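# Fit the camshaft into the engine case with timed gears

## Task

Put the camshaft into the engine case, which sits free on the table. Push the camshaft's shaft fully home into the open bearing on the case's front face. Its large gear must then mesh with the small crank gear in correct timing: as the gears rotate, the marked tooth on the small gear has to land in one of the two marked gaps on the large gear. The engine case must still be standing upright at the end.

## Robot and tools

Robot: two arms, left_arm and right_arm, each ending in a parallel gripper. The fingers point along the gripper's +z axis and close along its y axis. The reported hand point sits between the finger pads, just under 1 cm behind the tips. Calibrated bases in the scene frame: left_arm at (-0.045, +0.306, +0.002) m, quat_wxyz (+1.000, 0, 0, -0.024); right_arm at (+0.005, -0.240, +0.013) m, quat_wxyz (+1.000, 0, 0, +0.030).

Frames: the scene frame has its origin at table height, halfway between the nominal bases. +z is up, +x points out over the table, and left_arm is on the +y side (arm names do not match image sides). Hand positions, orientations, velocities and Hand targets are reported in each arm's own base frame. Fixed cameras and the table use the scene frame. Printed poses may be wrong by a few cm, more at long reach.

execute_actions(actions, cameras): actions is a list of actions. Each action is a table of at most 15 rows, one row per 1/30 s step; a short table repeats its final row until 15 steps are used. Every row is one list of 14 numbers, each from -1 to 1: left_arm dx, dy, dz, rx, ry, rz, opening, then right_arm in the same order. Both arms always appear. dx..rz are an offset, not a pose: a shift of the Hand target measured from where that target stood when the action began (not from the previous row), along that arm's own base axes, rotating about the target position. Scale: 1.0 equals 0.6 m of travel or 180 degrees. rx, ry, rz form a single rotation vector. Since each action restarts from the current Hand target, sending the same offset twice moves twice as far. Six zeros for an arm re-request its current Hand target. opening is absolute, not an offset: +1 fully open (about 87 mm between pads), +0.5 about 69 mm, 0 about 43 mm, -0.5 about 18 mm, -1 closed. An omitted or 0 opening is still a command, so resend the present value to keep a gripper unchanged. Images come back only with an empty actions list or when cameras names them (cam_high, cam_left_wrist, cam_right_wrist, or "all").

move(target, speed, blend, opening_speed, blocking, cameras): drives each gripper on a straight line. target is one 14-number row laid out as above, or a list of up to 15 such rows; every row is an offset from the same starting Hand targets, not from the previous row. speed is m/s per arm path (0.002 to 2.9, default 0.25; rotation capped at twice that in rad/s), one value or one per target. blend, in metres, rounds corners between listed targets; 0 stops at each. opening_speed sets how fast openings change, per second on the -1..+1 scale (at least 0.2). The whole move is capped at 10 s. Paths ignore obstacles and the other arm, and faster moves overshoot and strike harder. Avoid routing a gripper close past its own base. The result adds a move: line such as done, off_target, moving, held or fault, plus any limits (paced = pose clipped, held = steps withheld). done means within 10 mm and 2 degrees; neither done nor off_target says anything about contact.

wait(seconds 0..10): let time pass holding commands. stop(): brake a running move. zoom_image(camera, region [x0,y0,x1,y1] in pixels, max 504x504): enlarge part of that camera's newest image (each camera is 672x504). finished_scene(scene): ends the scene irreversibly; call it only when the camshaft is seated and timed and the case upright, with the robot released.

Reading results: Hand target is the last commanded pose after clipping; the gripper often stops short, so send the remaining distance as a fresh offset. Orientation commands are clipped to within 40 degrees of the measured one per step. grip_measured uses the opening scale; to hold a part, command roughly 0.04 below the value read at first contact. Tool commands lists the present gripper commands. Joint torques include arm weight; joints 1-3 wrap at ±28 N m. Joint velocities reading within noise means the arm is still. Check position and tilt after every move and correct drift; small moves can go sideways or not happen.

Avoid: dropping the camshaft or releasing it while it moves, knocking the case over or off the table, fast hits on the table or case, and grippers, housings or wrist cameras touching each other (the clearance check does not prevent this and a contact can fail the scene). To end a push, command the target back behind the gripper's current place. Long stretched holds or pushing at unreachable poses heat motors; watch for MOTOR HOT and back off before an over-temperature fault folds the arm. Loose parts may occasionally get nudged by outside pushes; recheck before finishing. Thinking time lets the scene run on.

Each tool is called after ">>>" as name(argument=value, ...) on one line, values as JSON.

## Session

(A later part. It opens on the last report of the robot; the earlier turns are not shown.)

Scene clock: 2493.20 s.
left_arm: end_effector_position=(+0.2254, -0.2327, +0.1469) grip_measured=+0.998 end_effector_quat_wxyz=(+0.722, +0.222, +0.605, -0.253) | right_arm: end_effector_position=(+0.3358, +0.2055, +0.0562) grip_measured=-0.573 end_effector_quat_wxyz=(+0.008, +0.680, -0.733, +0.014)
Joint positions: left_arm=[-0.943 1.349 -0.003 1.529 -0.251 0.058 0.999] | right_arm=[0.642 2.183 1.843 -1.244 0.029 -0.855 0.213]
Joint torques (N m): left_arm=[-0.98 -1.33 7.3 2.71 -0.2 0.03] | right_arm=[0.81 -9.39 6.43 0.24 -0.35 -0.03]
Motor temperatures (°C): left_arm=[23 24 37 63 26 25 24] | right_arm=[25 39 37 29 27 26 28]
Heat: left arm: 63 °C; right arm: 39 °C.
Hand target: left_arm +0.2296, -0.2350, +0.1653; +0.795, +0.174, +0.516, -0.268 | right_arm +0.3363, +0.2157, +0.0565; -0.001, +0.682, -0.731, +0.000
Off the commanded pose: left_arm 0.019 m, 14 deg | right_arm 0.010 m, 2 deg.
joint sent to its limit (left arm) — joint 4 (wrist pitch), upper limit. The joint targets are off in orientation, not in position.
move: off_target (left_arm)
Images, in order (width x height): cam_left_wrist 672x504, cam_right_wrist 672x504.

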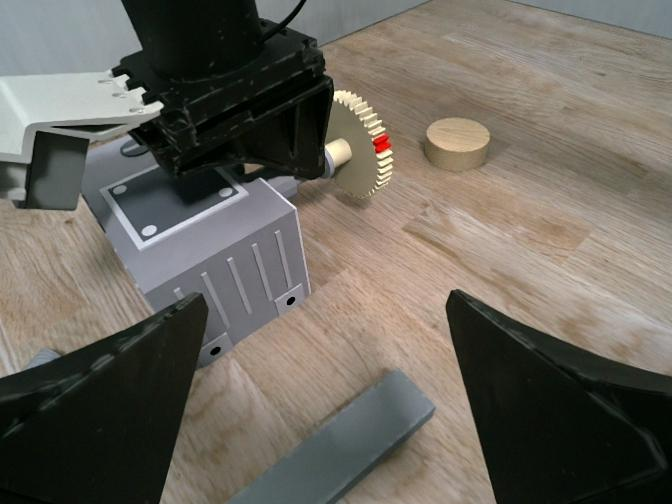

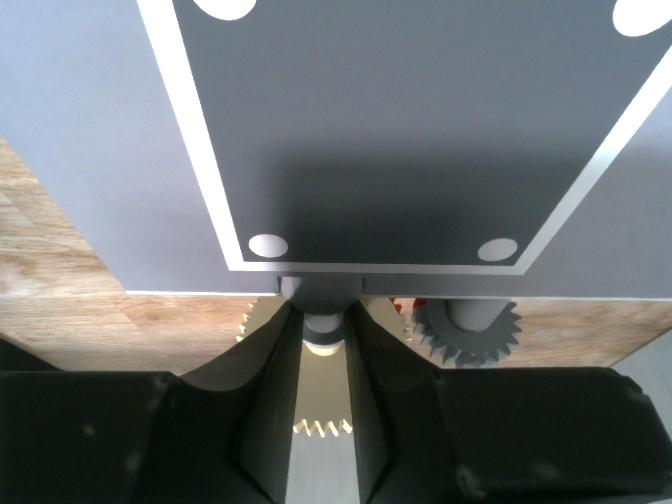

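>>> move(target=[[0,0,0,0,0,0,1,0,-0.015,0.0,0,0,0,-0.78],[0,0,0,0,0,0,1,0,-0.015,0.0,-0.0047,-0.0665,0,-0.85]], speed=0.05, cameras=["cam_left_wrist","cam_right_wrist"])

>>> zoom_image(camera="cam_left_wrist", region=[220, 80, 420, 230])

>>> zoom_image(camera="cam_right_wrist", region=[220, 220, 420, 370])

Scene clock: 2505.63 s.
left_arm: end_effector_position=(+0.2254, -0.2327, +0.1469) grip_measured=+0.998 end_effector_quat_wxyz=(+0.722, +0.222, +0.605, -0.253) | right_arm: end_effector_position=(+0.3360, +0.2045, +0.0556) grip_measured=-0.574 end_effector_quat_wxyz=(-0.062, +0.676, -0.731, +0.073)
Joint positions: left_arm=[-0.943 1.349 -0.003 1.529 -0.251 0.058 0.999] | right_arm=[0.685 2.034 1.599 -1.003 0.137 -0.817 0.213]
Joint torques (N m): left_arm=[-0.96 -1.35 7.31 2.71 -0.2 0.03] | right_arm=[0.81 -10.74 3.32 0.72 0.12 -0.07]
Motor temperatures (°C): left_arm=[23 24 37 63 26 25 24] | right_arm=[25 39 37 29 27 26 28]
Heat: left arm: 63 °C; right arm: 39 °C.
Hand target: left_arm +0.2296, -0.2350, +0.1653; +0.795, +0.174, +0.516, -0.268 | right_arm +0.3362, +0.2066, +0.0565; -0.072, +0.679, -0.727, +0.076
Off the commanded pose: left_arm 0.019 m, 14 deg | right_arm 0.002 m, 1 deg.
joint sent to its limit (left arm) — joint 4 (wrist pitch), upper limit. The joint targets are off in orientation, not in position.
move: off_target (left_arm)
Images, in order (width x height): cam_left_wrist 672x504, cam_right_wrist 672x504.

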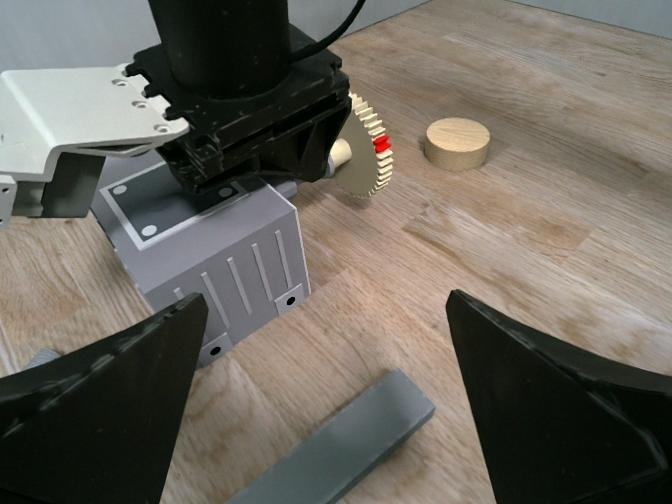

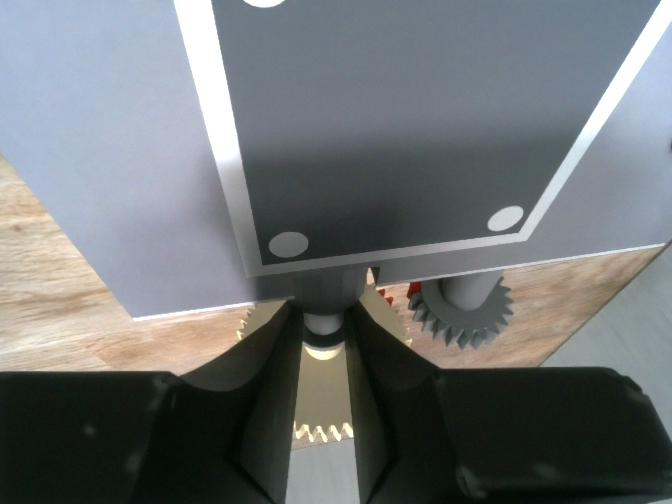

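Scaled by 2.520 from the camera's 672x504 image, which has a finer 960x720 frame.

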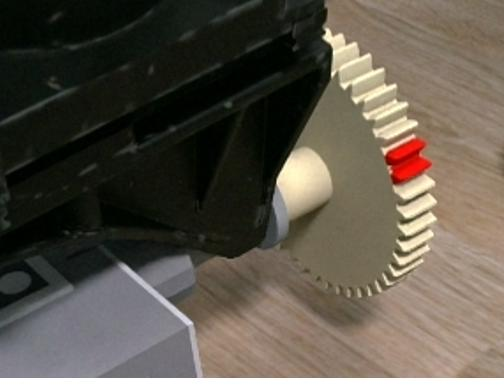

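Scaled by 2.520 from the camera's 672x504 image, which has a finer 960x720 frame.

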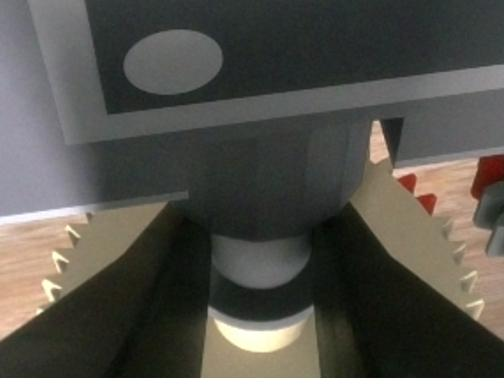

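>>> move(target=[0,0,0,0,0,0,1,0,0,0.0,0,0,0.025,-0.85], speed=0.05, cameras=["cam_left_wrist","cam_right_wrist"])

>>> zoom_image(camera="cam_left_wrist", region=[220, 80, 420, 230])

>>> zoom_image(camera="cam_right_wrist", region=[220, 220, 420, 370])

Scene clock: 2526.57 s.
left_arm: end_effector_position=(+0.2254, -0.2327, +0.1469) grip_measured=+0.998 end_effector_quat_wxyz=(+0.722, +0.222, +0.605, -0.253) | right_arm: end_effector_position=(+0.3378, +0.2040, +0.0557) grip_measured=-0.574 end_effector_quat_wxyz=(-0.068, +0.695, -0.712, +0.075)
Joint positions: left_arm=[-0.943 1.349 -0.003 1.529 -0.251 0.058 0.999] | right_arm=[0.685 2.016 1.571 -0.975 0.137 -0.871 0.213]
Joint torques (N m): left_arm=[-0.98 -1.33 7.3 2.72 -0.2 0.03] | right_arm=[0.84 -10.73 3.32 0.67 -0.01 -0.27]
Motor temperatures (°C): left_arm=[23 24 37 63 26 25 24] | right_arm=[25 39 36 30 27 26 29]
Heat: left arm: 63 °C; right arm: 39 °C.
Hand target: left_arm +0.2296, -0.2350, +0.1653; +0.795, +0.174, +0.516, -0.268 | right_arm +0.3362, +0.2067, +0.0565; -0.075, +0.707, -0.700, +0.073
Off the commanded pose: left_arm 0.019 m, 14 deg | right_arm 0.003 m, 2 deg.
joint sent to its limit (left arm) — joint 4 (wrist pitch), upper limit. The joint targets are off in orientation, not in position.
move: off_target (left_arm)
Images, in order (width x height): cam_left_wrist 672x504, cam_right_wrist 672x504.

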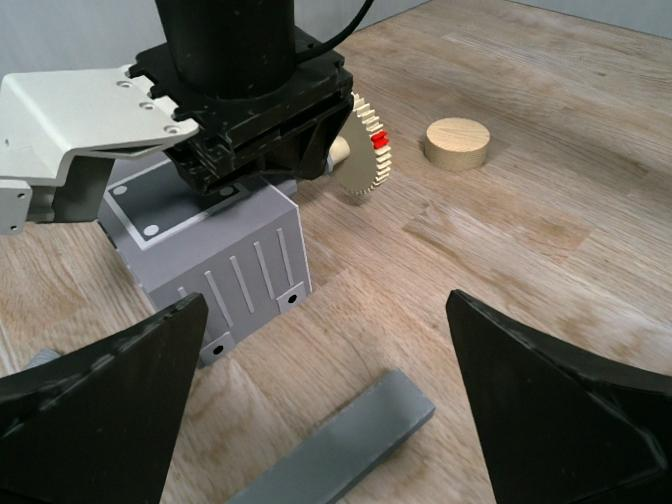

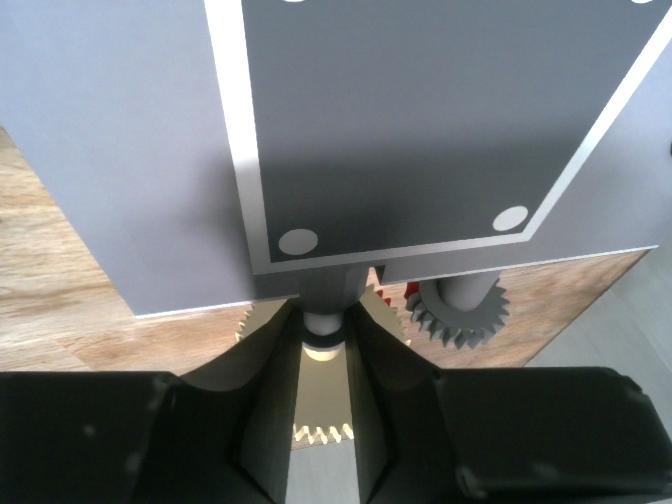

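Scaled by 2.520 from the camera's 672x504 image, which has a finer 960x720 frame.

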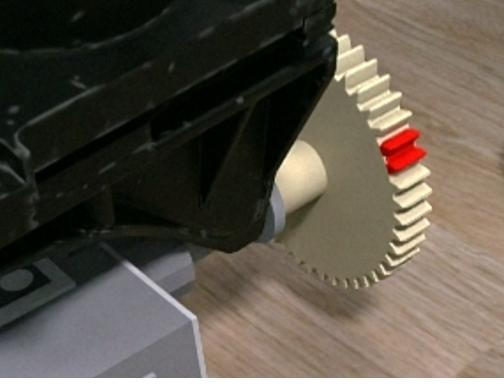

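Scaled by 2.520 from the camera's 672x504 image, which has a finer 960x720 frame.

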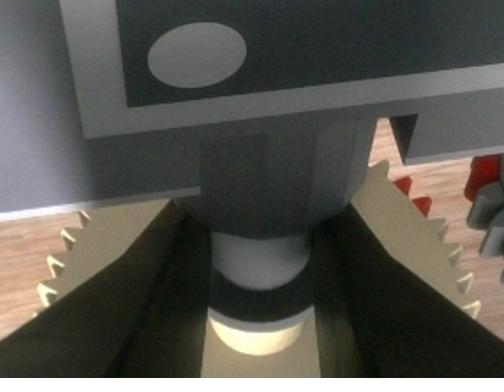

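>>> move(target=[0,0,0,0,0,0,1,0,0,0.0,-0.002,-0.0665,0,-0.85], speed=0.05, cameras=["cam_left_wrist","cam_right_wrist"])

>>> zoom_image(camera="cam_left_wrist", region=[220, 80, 420, 230])

>>> zoom_image(camera="cam_right_wrist", region=[220, 220, 420, 370])

Scene clock: 2535.73 s.
left_arm: end_effector_position=(+0.2254, -0.2327, +0.1469) grip_measured=+0.998 end_effector_quat_wxyz=(+0.722, +0.222, +0.605, -0.253) | right_arm: end_effector_position=(+0.3382, +0.2035, +0.0559) grip_measured=-0.573 end_effector_quat_wxyz=(-0.138, +0.688, -0.697, +0.150)
Joint positions: left_arm=[-0.943 1.349 -0.003 1.529 -0.251 0.058 0.999] | right_arm=[0.746 1.895 1.346 -0.725 0.288 -0.855 0.213]
Joint torques (N m): left_arm=[-0.98 -1.32 7.3 2.71 -0.2 0.03] | right_arm=[1.03 -9.69 3.49 0.94 0.11 -0.16]
Motor temperatures (°C): left_arm=[23 24 37 63 26 25 24] | right_arm=[25 39 36 30 27 26 29]
Heat: left arm: 63 °C; right arm: 39 °C.
Hand target: left_arm +0.2296, -0.2350, +0.1653; +0.795, +0.174, +0.516, -0.268 | right_arm +0.3362, +0.2066, +0.0565; -0.145, +0.695, -0.688, +0.149
Off the commanded pose: left_arm 0.019 m, 14 deg | right_arm 0.004 m, 2 deg.
joint sent to its limit (left arm) — joint 4 (wrist pitch), upper limit. The joint targets are off in orientation, not in position.
move: off_target (left_arm)
Images, in order (width x height): cam_left_wrist 672x504, cam_right_wrist 672x504.

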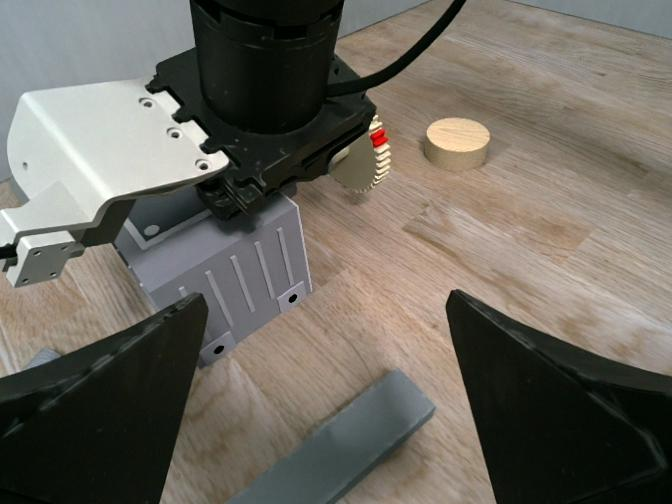

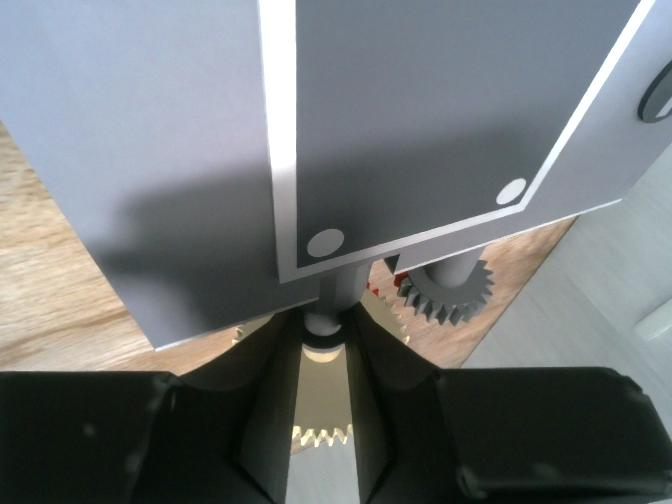

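Scaled by 2.520 from the camera's 672x504 image, which has a finer 960x720 frame.

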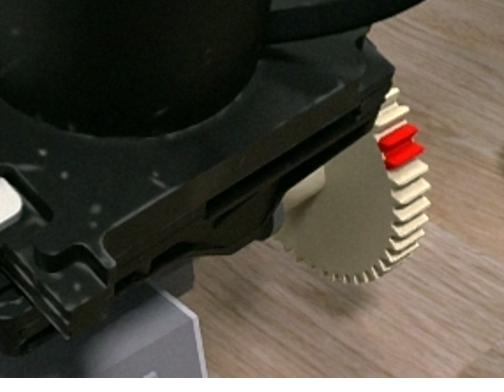

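Scaled by 2.520 from the camera's 672x504 image, which has a finer 960x720 frame.

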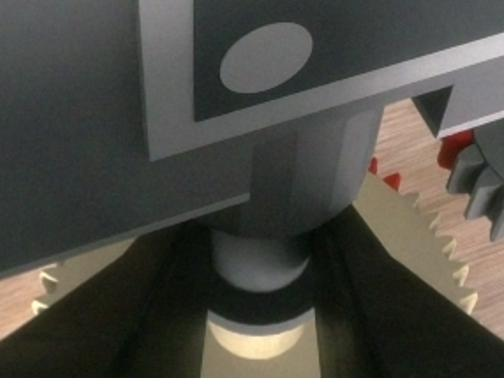

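>>> move(target=[[0,0,0,0,0,0,1,0.002,-0.003,0.0,0,0,0,-0.2],[0,0,0,0,0,0,1,-0.078,-0.003,0.18,0,0,0,-0.2]], speed=[0.05,0.12], opening_speed=0.8, cameras=["all"])

Scene clock: 2563.13 s.
left_arm: end_effector_position=(+0.2254, -0.2327, +0.1469) grip_measured=+0.998 end_effector_quat_wxyz=(+0.722, +0.222, +0.605, -0.253) | right_arm: end_effector_position=(+0.2885, +0.2022, +0.1503) grip_measured=-0.200 end_effector_quat_wxyz=(-0.127, +0.700, -0.687, +0.147)
Joint positions: left_arm=[-0.943 1.349 -0.003 1.529 -0.251 0.058 0.999] | right_arm=[0.842 1.73 1.524 -1.115 0.305 -0.786 0.4]
Joint torques (N m): left_arm=[-0.96 -1.33 7.3 2.71 -0.2 0.03] | right_arm=[0.76 -8.91 7.12 0.57 0.25 0.06]
Motor temperatures (°C): left_arm=[23 24 37 63 26 25 24] | right_arm=[25 40 36 30 27 26 29]
Heat: left arm: 63 °C; right arm: 40 °C.
Hand target: left_arm +0.2296, -0.2350, +0.1653; +0.795, +0.174, +0.516, -0.268 | right_arm +0.2894, +0.2049, +0.1645; -0.145, +0.695, -0.688, +0.149
Off the commanded pose: left_arm 0.019 m, 14 deg | right_arm 0.014 m, 2 deg.
joint sent to its limit (left arm) — joint 4 (wrist pitch), upper limit. The joint targets are off in orientation, not in position.
move: off_target (left_arm, right_arm)

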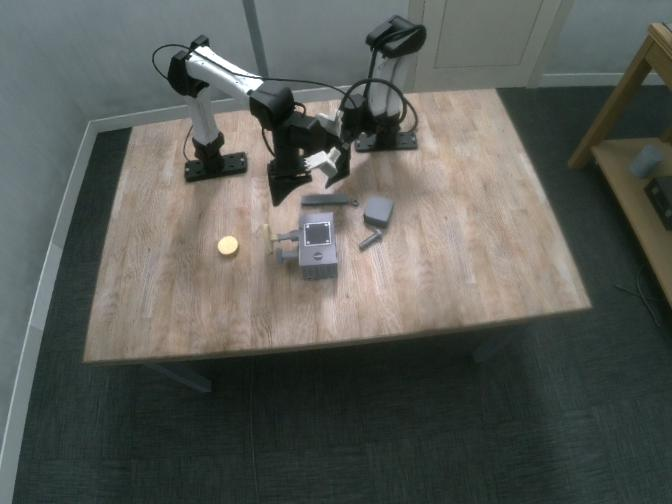

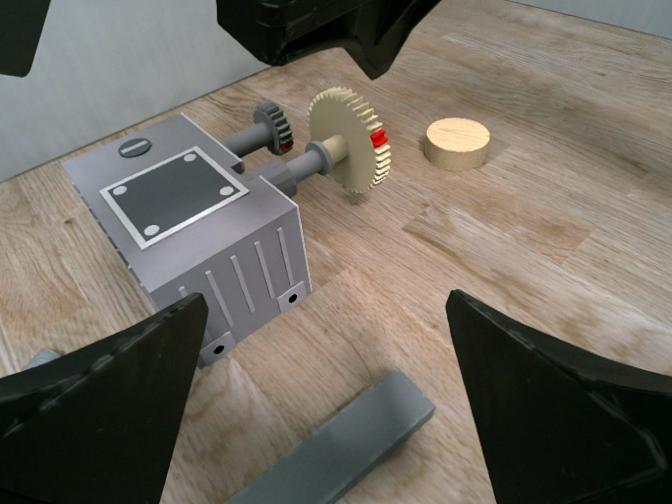

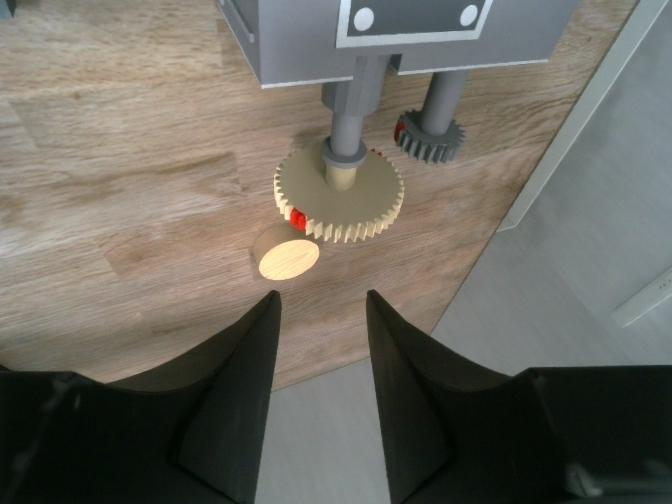

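>>> zoom_image(camera="cam_left_wrist", region=[220, 60, 420, 230])

>>> zoom_image(camera="cam_right_wrist", region=[250, 20, 480, 260])

Scaled by 2.520 from the camera's 672x504 image, which has a finer 960x720 frame.

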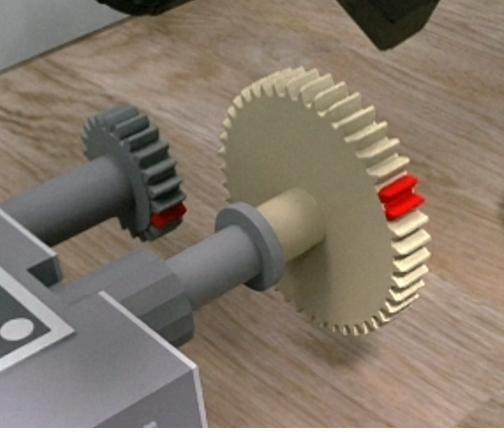

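Scaled by 2.100 from the camera's 672x504 image, which has a finer 960x720 frame.

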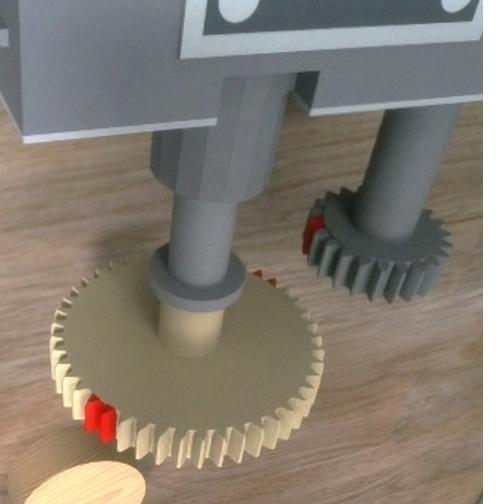

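>>> move(target=[0,0,0,0,0,0,1,0.034,-0.083,0.075,0.1489,0.0691,-0.5062,0], speed=0.25, cameras=["cam_left_wrist","cam_right_wrist"])

Scene clock: 2593.60 s.
left_arm: end_effector_position=(+0.2254, -0.2327, +0.1469) grip_measured=+0.998 end_effector_quat_wxyz=(+0.722, +0.222, +0.605, -0.253) | right_arm: end_effector_position=(+0.3117, +0.1561, +0.1975) grip_measured=+0.000 end_effector_quat_wxyz=(+0.078, +0.029, +0.997, +0.008)
Joint positions: left_arm=[-0.943 1.349 -0.003 1.529 -0.251 0.058 0.999] | right_arm=[0.436 1.929 2.052 -1.548 0.055 0.49 0.5]
Joint torques (N m): left_arm=[-0.98 -1.33 7.3 2.71 -0.2 0.03] | right_arm=[-0.25 -10.44 5.82 0.41 0.03 0]
Motor temperatures (°C): left_arm=[23 24 37 63 26 25 24] | right_arm=[25 38 39 30 27 26 28]
Heat: left arm: 63 °C; right arm: 39 °C.
Hand target: left_arm +0.2296, -0.2350, +0.1653; +0.795, +0.174, +0.516, -0.268 | right_arm +0.3098, +0.1551, +0.2095; +0.070, +0.035, +0.997, +0.008
Off the commanded pose: left_arm 0.019 m, 14 deg | right_arm 0.012 m, 1 deg.
joint sent to its limit (left arm) — joint 4 (wrist pitch), upper limit. The joint targets are off in orientation, not in position.
joint sent to its limit (right arm) — joint 4 (wrist pitch), lower limit. The joint targets still meet the commanded pose.
move: off_target (left_arm, right_arm)
Images, in order (width x height): cam_left_wrist 672x504, cam_right_wrist 672x504.

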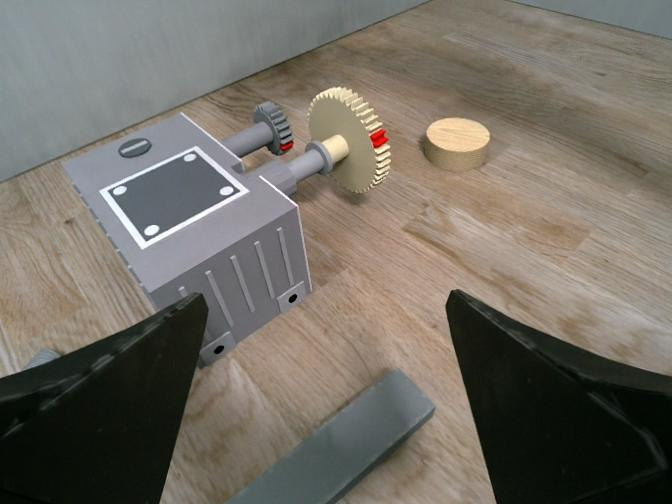

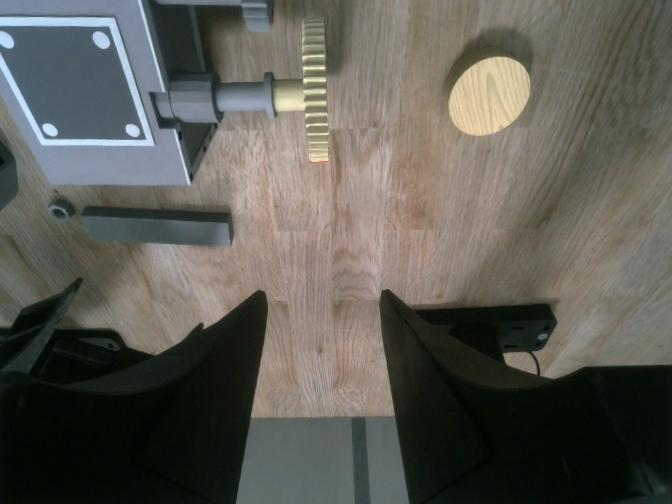

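>>> move(target=[0,0,0,0,0,0,1,0.040,0.0165,-0.165,0,0,0,-0.1], speed=0.1, cameras=["cam_left_wrist","cam_right_wrist"])

Scene clock: 2611.00 s.
left_arm: end_effector_position=(+0.2254, -0.2327, +0.1469) grip_measured=+0.998 end_effector_quat_wxyz=(+0.722, +0.222, +0.605, -0.253) | right_arm: end_effector_position=(+0.3304, +0.1648, +0.1140) grip_measured=-0.100 end_effector_quat_wxyz=(+0.068, +0.029, +0.997, +0.003)
Joint positions: left_arm=[-0.943 1.349 -0.003 1.529 -0.251 0.058 0.999] | right_arm=[0.436 1.969 1.769 -1.246 0.055 0.49 0.45]
Joint torques (N m): left_arm=[-0.98 -1.33 7.31 2.71 -0.2 0.03] | right_arm=[-0.43 -8.61 4.18 0.67 0.04 0.01]
Motor temperatures (°C): left_arm=[23 24 37 63 26 25 24] | right_arm=[25 40 39 30 27 26 28]
Heat: left arm: 63 °C; right arm: 40 °C.
Hand target: left_arm +0.2296, -0.2350, +0.1653; +0.795, +0.174, +0.516, -0.268 | right_arm +0.3338, +0.1649, +0.1105; +0.070, +0.035, +0.997, +0.007
Off the commanded pose: left_arm 0.019 m, 14 deg | right_arm 0.005 m, 1 deg.
joint sent to its limit (left arm) — joint 4 (wrist pitch), upper limit. The joint targets are off in orientation, not in position.
move: off_target (left_arm)
Images, in order (width x height): cam_left_wrist 672x504, cam_right_wrist 672x504.

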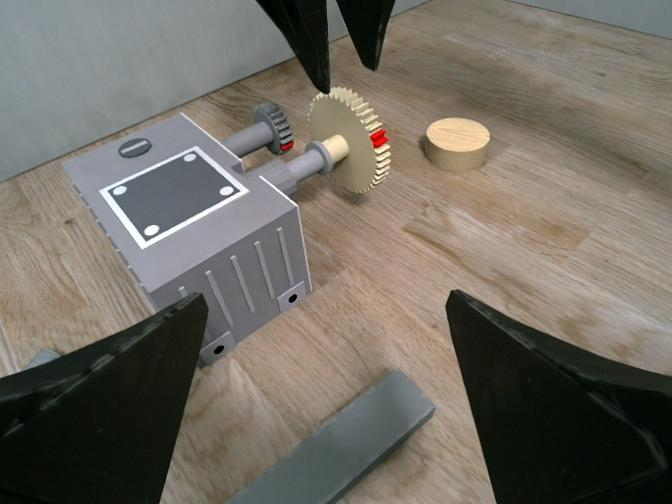

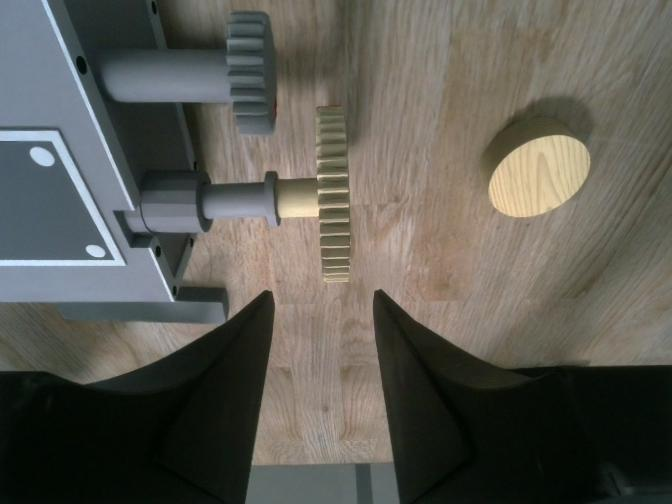

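>>> move(target=[[0,0,0,0,0,0,1,0.003,-0.0055,-0.034,0,0,0,-0.1]], speed=0.06, cameras=["cam_left_wrist","cam_right_wrist"])

Scene clock: 2617.63 s.
left_arm: end_effector_position=(+0.2254, -0.2327, +0.1469) grip_measured=+0.998 end_effector_quat_wxyz=(+0.722, +0.222, +0.605, -0.253) | right_arm: end_effector_position=(+0.3330, +0.1624, +0.0949) grip_measured=-0.100 end_effector_quat_wxyz=(+0.070, +0.033, +0.997, +0.004)
Joint positions: left_arm=[-0.943 1.349 -0.003 1.529 -0.251 0.058 0.999] | right_arm=[0.427 1.969 1.693 -1.165 0.054 0.49 0.45]
Joint torques (N m): left_arm=[-0.98 -1.33 7.31 2.71 -0.2 0.03] | right_arm=[-0.49 -8.43 4.03 0.63 0.02 -0.07]
Motor temperatures (°C): left_arm=[23 24 37 63 26 25 24] | right_arm=[25 40 38 30 27 26 28]
Heat: left arm: 63 °C; right arm: 40 °C.
Hand target: left_arm +0.2296, -0.2350, +0.1653; +0.795, +0.174, +0.516, -0.268 | right_arm +0.3356, +0.1616, +0.0901; +0.070, +0.035, +0.997, +0.008
Off the commanded pose: left_arm 0.019 m, 14 deg | right_arm 0.005 m, 0 deg.
joint sent to its limit (left arm) — joint 4 (wrist pitch), upper limit. The joint targets are off in orientation, not in position.
move: off_target (left_arm)
Images, in order (width x height): cam_left_wrist 672x504, cam_right_wrist 672x504.

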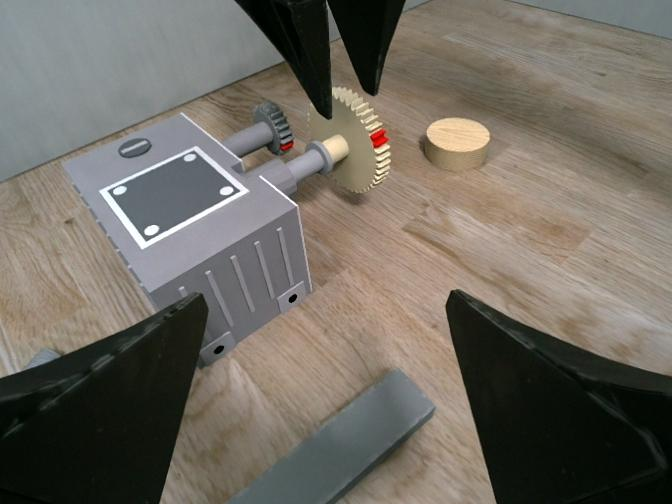

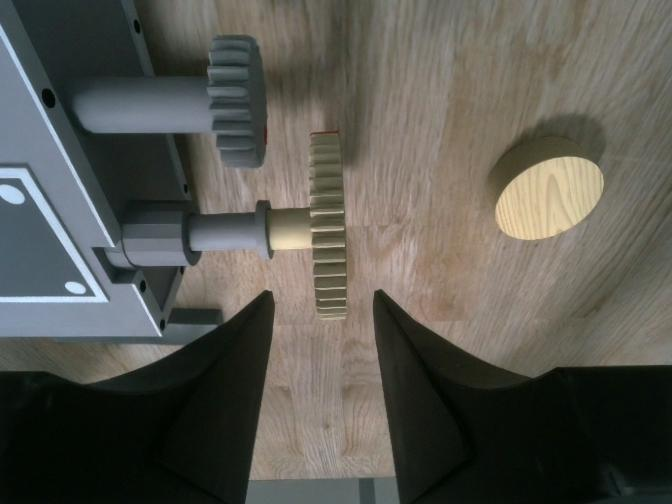

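>>> move(target=[[0,0,0,0,0,0,1,0,0.0,0.0,0,0,0,-0.78]], speed=0.06, opening_speed=0.4, cameras=["cam_left_wrist","cam_right_wrist"])

>>> zoom_image(camera="cam_left_wrist", region=[220, 60, 420, 230])

Scene clock: 2626.47 s.
left_arm: end_effector_position=(+0.2254, -0.2327, +0.1469) grip_measured=+0.998 end_effector_quat_wxyz=(+0.722, +0.222, +0.605, -0.253) | right_arm: end_effector_position=(+0.3332, +0.1604, +0.0949) grip_measured=-0.681 end_effector_quat_wxyz=(+0.069, +0.032, +0.997, +0.003)
Joint positions: left_arm=[-0.943 1.349 -0.003 1.529 -0.251 0.058 0.999] | right_arm=[0.423 1.969 1.693 -1.168 0.056 0.484 0.16]
Joint torques (N m): left_arm=[-0.98 -1.33 7.3 2.71 -0.2 0.03] | right_arm=[-0.13 -8.46 4.03 0.69 0 -0.03]
Motor temperatures (°C): left_arm=[23 24 37 63 26 25 24] | right_arm=[25 40 38 30 27 26 28]
Heat: left arm: 63 °C; right arm: 40 °C.
Hand target: left_arm +0.2296, -0.2350, +0.1653; +0.795, +0.174, +0.516, -0.268 | right_arm +0.3357, +0.1617, +0.0901; +0.071, +0.035, +0.997, +0.008
Off the commanded pose: left_arm 0.019 m, 14 deg | right_arm 0.005 m, 1 deg.
joint sent to its limit (left arm) — joint 4 (wrist pitch), upper limit. The joint targets are off in orientation, not in position.
move: off_target (left_arm)
Images, in order (width x height): cam_left_wrist 672x504, cam_right_wrist 672x504.

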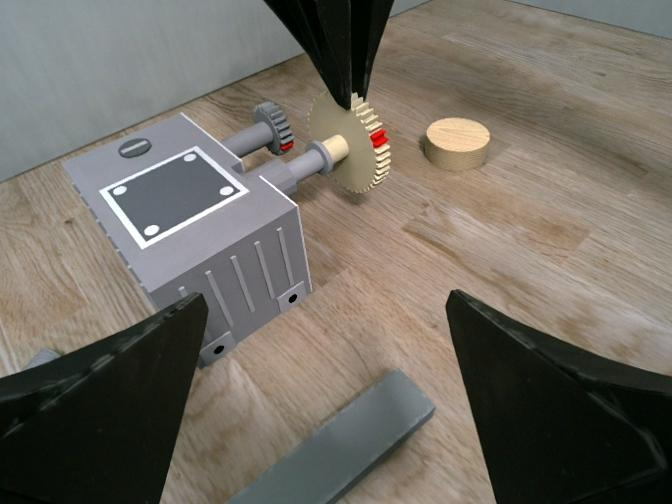

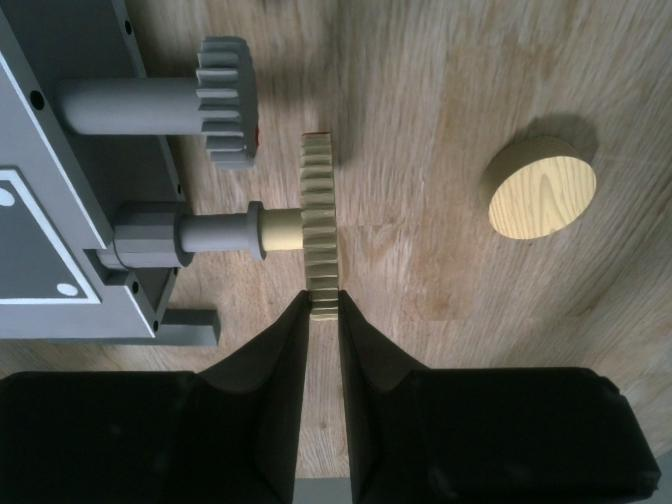

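Scaled by 2.520 from the camera's 672x504 image, which has a finer 960x720 frame.

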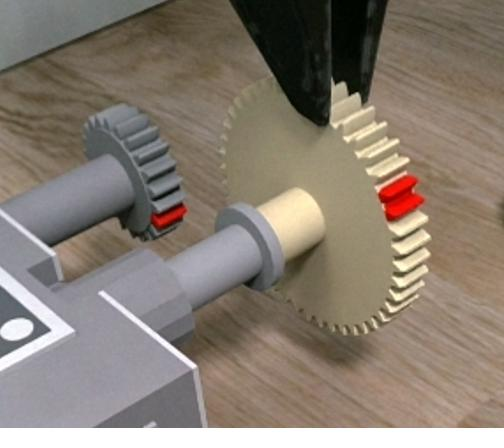

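>>> move(target=[[0,0,0,0,0,0,1,0,0.0,0.016,0,0,0,-0.78]], speed=0.03, cameras=["cam_left_wrist","cam_right_wrist"])

>>> zoom_image(camera="cam_left_wrist", region=[220, 60, 420, 230])

Scene clock: 2634.50 s.
left_arm: end_effector_position=(+0.2254, -0.2327, +0.1469) grip_measured=+0.998 end_effector_quat_wxyz=(+0.722, +0.222, +0.605, -0.253) | right_arm: end_effector_position=(+0.3326, +0.1602, +0.0949) grip_measured=-0.681 end_effector_quat_wxyz=(+0.068, +0.032, +0.997, +0.002)
Joint positions: left_arm=[-0.943 1.349 -0.003 1.529 -0.251 0.058 0.999] | right_arm=[0.423 1.969 1.693 -1.17 0.056 0.484 0.16]
Joint torques (N m): left_arm=[-0.99 -1.33 7.31 2.71 -0.2 0.03] | right_arm=[-0.17 -8.64 6.67 0.37 0.01 -0.02]
Motor temperatures (°C): left_arm=[23 24 37 63 26 25 24] | right_arm=[25 40 37 30 27 26 28]
Heat: left arm: 63 °C; right arm: 40 °C.
Hand target: left_arm +0.2296, -0.2350, +0.1653; +0.795, +0.174, +0.516, -0.268 | right_arm +0.3356, +0.1617, +0.0997; +0.070, +0.035, +0.997, +0.008
Off the commanded pose: left_arm 0.019 m, 14 deg | right_arm 0.006 m, 1 deg.
joint sent to its limit (left arm) — joint 4 (wrist pitch), upper limit. The joint targets are off in orientation, not in position.
move: off_target (left_arm)
Images, in order (width x height): cam_left_wrist 672x504, cam_right_wrist 672x504.

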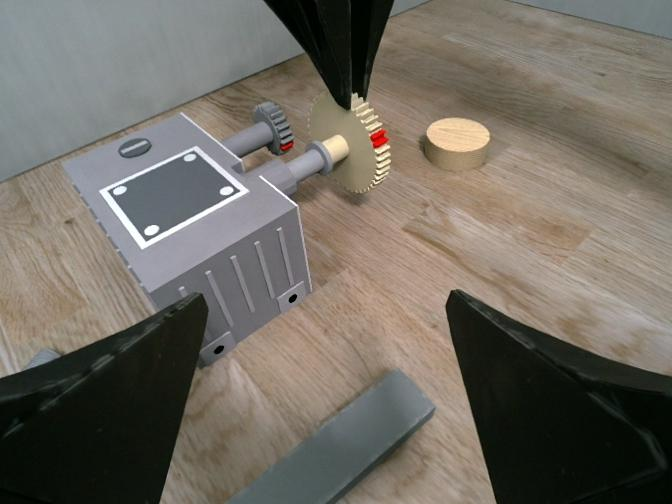

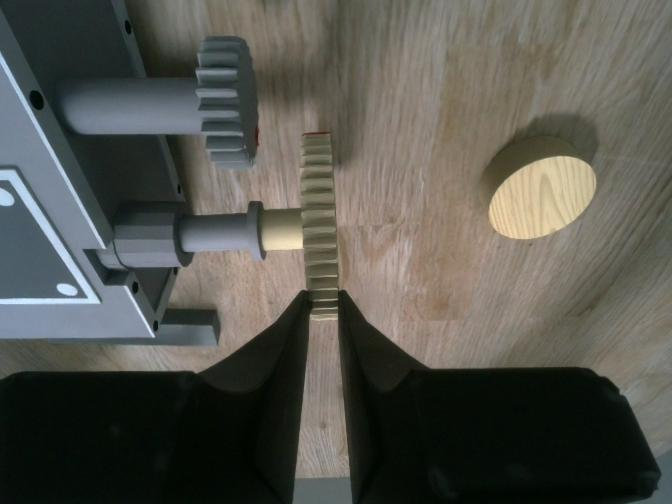

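Scaled by 2.520 from the camera's 672x504 image, which has a finer 960x720 frame.

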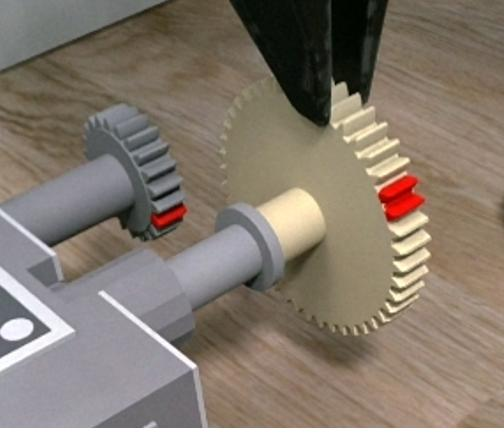

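>>> move(target=[[0,0,0,0,0,0,1,0,0.0,0.008,0,0,0,-0.78]], speed=0.03, cameras=["cam_left_wrist"])

>>> zoom_image(camera="cam_left_wrist", region=[220, 60, 420, 230])

>>> move(target=[[0,0,0,0,0,0,1,0,0.0,0.007,0,0,0,-0.78]], speed=0.03, cameras=["cam_left_wrist"])

>>> zoom_image(camera="cam_left_wrist", region=[220, 60, 420, 230])

Scene clock: 2642.37 s.
left_arm: end_effector_position=(+0.2254, -0.2327, +0.1469) grip_measured=+0.998 end_effector_quat_wxyz=(+0.722, +0.222, +0.605, -0.253) | right_arm: end_effector_position=(+0.3317, +0.1598, +0.0962) grip_measured=-0.681 end_effector_quat_wxyz=(+0.067, +0.032, +0.997, +0.001)
Joint positions: left_arm=[-0.943 1.349 -0.003 1.529 -0.251 0.058 0.999] | right_arm=[0.423 1.969 1.698 -1.179 0.056 0.484 0.159]
Joint torques (N m): left_arm=[-0.98 -1.33 7.3 2.71 -0.2 0.03] | right_arm=[-0.16 -8.72 7.6 0.28 0 -0.03]
Motor temperatures (°C): left_arm=[23 24 37 63 26 25 24] | right_arm=[25 40 38 30 27 26 28]
Heat: left arm: 63 °C; right arm: 40 °C.
Hand target: left_arm +0.2296, -0.2350, +0.1653; +0.795, +0.174, +0.516, -0.268 | right_arm +0.3356, +0.1616, +0.1045; +0.070, +0.035, +0.997, +0.007
Off the commanded pose: left_arm 0.019 m, 14 deg | right_arm 0.009 m, 1 deg.
joint sent to its limit (left arm) — joint 4 (wrist pitch), upper limit. The joint targets are off in orientation, not in position.
move: off_target (left_arm)
Images, in order (width x height): cam_left_wrist 672x504.

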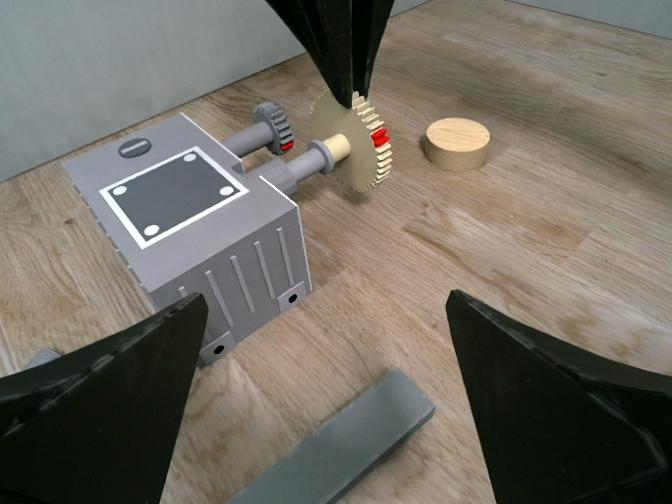

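Scaled by 2.520 from the camera's 672x504 image, which has a finer 960x720 frame.

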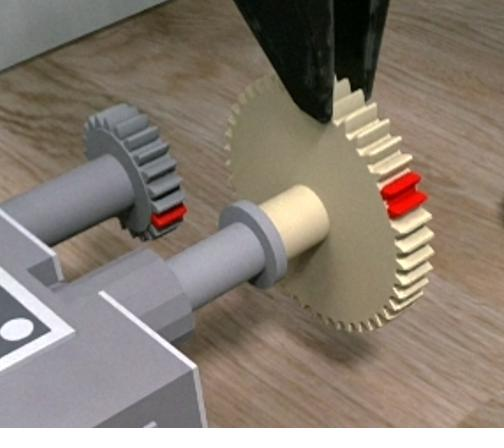

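Scene clock: 2643.07 s.
left_arm: end_effector_position=(+0.2254, -0.2327, +0.1469) grip_measured=+0.998 end_effector_quat_wxyz=(+0.722, +0.222, +0.605, -0.253) | right_arm: end_effector_position=(+0.3316, +0.1598, +0.0980) grip_measured=-0.681 end_effector_quat_wxyz=(+0.064, +0.032, +0.997, +0.000)
Joint positions: left_arm=[-0.943 1.349 -0.003 1.529 -0.251 0.058 0.999] | right_arm=[0.423 1.973 1.711 -1.193 0.056 0.484 0.159]
Joint torques (N m): left_arm=[-0.96 -1.33 7.3 2.71 -0.2 0.03] | right_arm=[-0.14 -9.18 7.86 0.26 0.01 -0.03]
Motor temperatures (°C): left_arm=[23 24 37 64 26 25 24] | right_arm=[25 40 38 30 27 26 28]
Heat: left arm: 64 °C; right arm: 40 °C.
Hand target: left_arm +0.2296, -0.2350, +0.1653; +0.795, +0.174, +0.516, -0.268 | right_arm +0.3356, +0.1616, +0.1087; +0.070, +0.035, +0.997, +0.007
Off the commanded pose: left_arm 0.019 m, 14 deg | right_arm 0.012 m, 1 deg.
joint sent to its limit (left arm) — joint 4 (wrist pitch), upper limit. The joint targets are off in orientation, not in position.
move: off_target (left_arm, right_arm)
Images, in order (width x height): cam_left_wrist 672x504.

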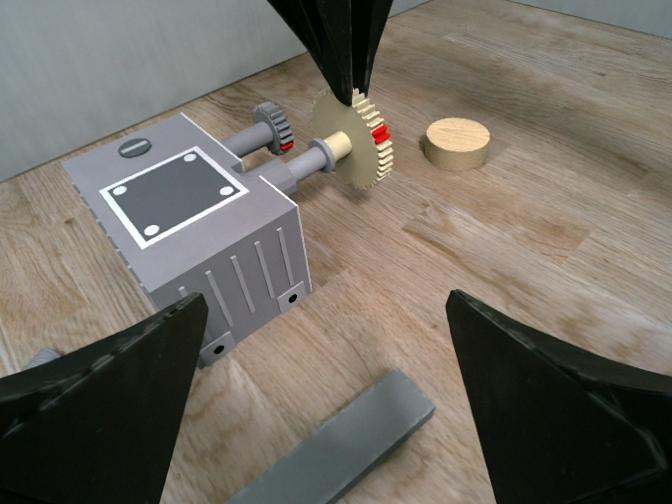

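Scaled by 2.520 from the camera's 672x504 image, which has a finer 960x720 frame.

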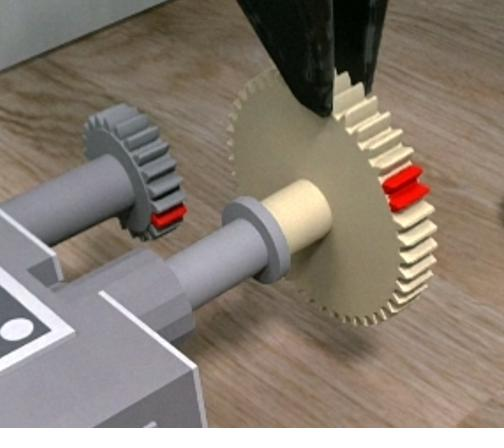

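>>> move(target=[[0,0,0,0,0,0,1,0,-0.020,0.0,0.006,0,-0.008,-0.78]], speed=0.03, cameras=["cam_left_wrist","cam_right_wrist"])

>>> zoom_image(camera="cam_left_wrist", region=[220, 60, 420, 230])

Scene clock: 2657.47 s.
left_arm: end_effector_position=(+0.2254, -0.2327, +0.1469) grip_measured=+0.998 end_effector_quat_wxyz=(+0.722, +0.222, +0.605, -0.253) | right_arm: end_effector_position=(+0.3338, +0.1509, +0.0982) grip_measured=-0.681 end_effector_quat_wxyz=(+0.057, +0.045, +0.997, +0.006)
Joint positions: left_arm=[-0.943 1.349 -0.003 1.529 -0.251 0.058 0.999] | right_arm=[0.391 1.974 1.711 -1.2 0.038 0.479 0.159]
Joint torques (N m): left_arm=[-0.98 -1.35 7.31 2.71 -0.2 0.03] | right_arm=[-0.65 -11.64 4.94 0.46 -0.04 -0.08]
Motor temperatures (°C): left_arm=[23 24 37 64 26 25 24] | right_arm=[25 39 38 29 27 26 29]
Heat: left arm: 64 °C; right arm: 39 °C.
Hand target: left_arm +0.2296, -0.2350, +0.1653; +0.795, +0.174, +0.516, -0.268 | right_arm +0.3356, +0.1496, +0.1086; +0.070, +0.048, +0.996, +0.016
Off the commanded pose: left_arm 0.019 m, 14 deg | right_arm 0.011 m, 2 deg.
joint sent to its limit (left arm) — joint 4 (wrist pitch), upper limit. The joint targets are off in orientation, not in position.
move: off_target (left_arm, right_arm)
Images, in order (width x height): cam_left_wrist 672x504, cam_right_wrist 672x504.

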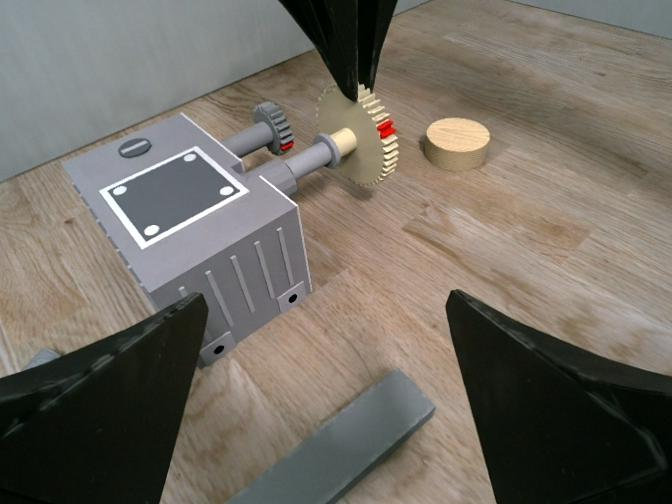

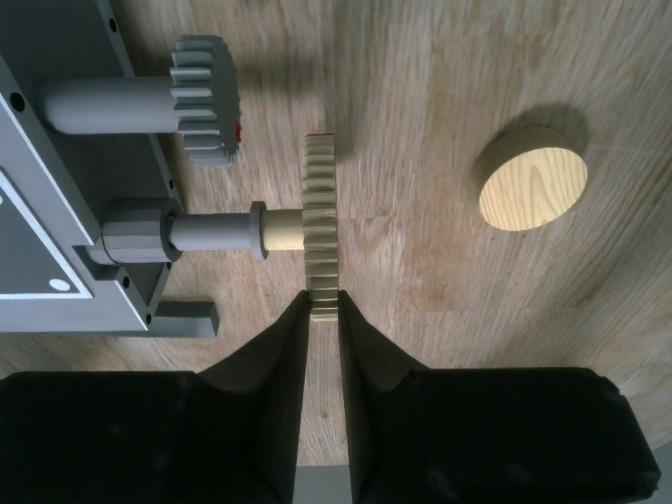

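Scaled by 2.520 from the camera's 672x504 image, which has a finer 960x720 frame.

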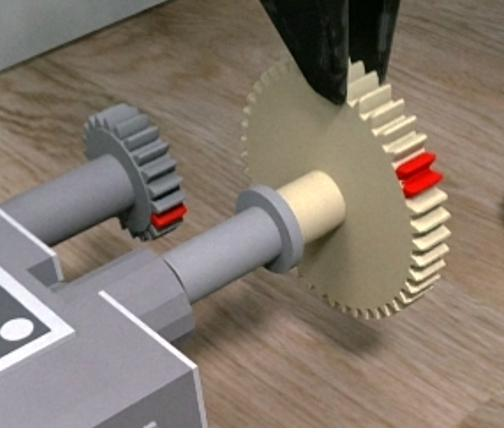

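>>> move(target=[[0,0,0,0,0,0,1,0,-0.008,0.0,0,0,0,-0.8],[0,0,0,0,0,0,1,-0.0085,-0.008,-0.0015,-0.0044,-0.0554,-0.0011,-0.8]], speed=0.04, cameras=["cam_left_wrist","cam_right_wrist"])

>>> zoom_image(camera="cam_left_wrist", region=[220, 60, 420, 230])

Scene clock: 2669.27 s.
left_arm: end_effector_position=(+0.2254, -0.2327, +0.1469) grip_measured=+0.998 end_effector_quat_wxyz=(+0.722, +0.222, +0.605, -0.253) | right_arm: end_effector_position=(+0.3259, +0.1411, +0.0973) grip_measured=-0.681 end_effector_quat_wxyz=(+0.130, +0.046, +0.990, +0.003)
Joint positions: left_arm=[-0.943 1.349 -0.003 1.529 -0.251 0.058 0.999] | right_arm=[0.407 1.802 1.478 -1.009 0.107 0.486 0.159]
Joint torques (N m): left_arm=[-0.98 -1.35 7.3 2.71 -0.2 0.03] | right_arm=[0.9 -11.07 4.45 0.93 0.2 0.03]
Motor temperatures (°C): left_arm=[23 24 37 64 26 25 24] | right_arm=[25 40 38 29 27 26 29]
Heat: left arm: 64 °C; right arm: 40 °C.
Hand target: left_arm +0.2296, -0.2350, +0.1653; +0.795, +0.174, +0.516, -0.268 | right_arm +0.3306, +0.1449, +0.1078; +0.157, +0.048, +0.986, +0.013
Off the commanded pose: left_arm 0.019 m, 14 deg | right_arm 0.012 m, 3 deg.
joint sent to its limit (left arm) — joint 4 (wrist pitch), upper limit. The joint targets are off in orientation, not in position.
move: off_target (left_arm, right_arm)
Images, in order (width x height): cam_left_wrist 672x504, cam_right_wrist 672x504.

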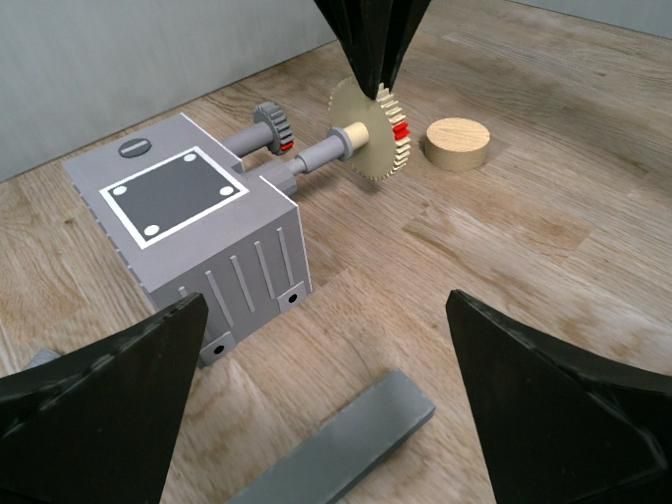

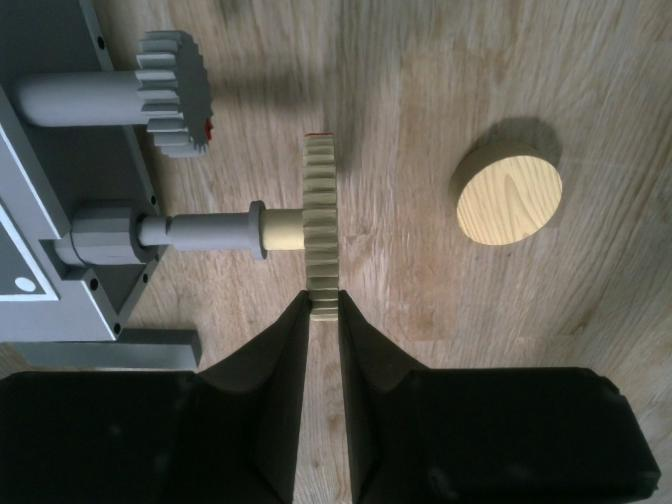

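Scaled by 2.520 from the camera's 672x504 image, which has a finer 960x720 frame.

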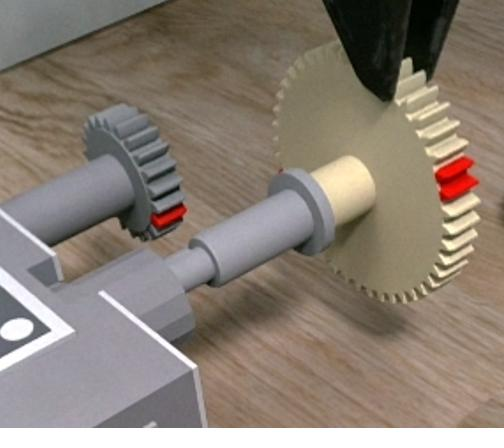

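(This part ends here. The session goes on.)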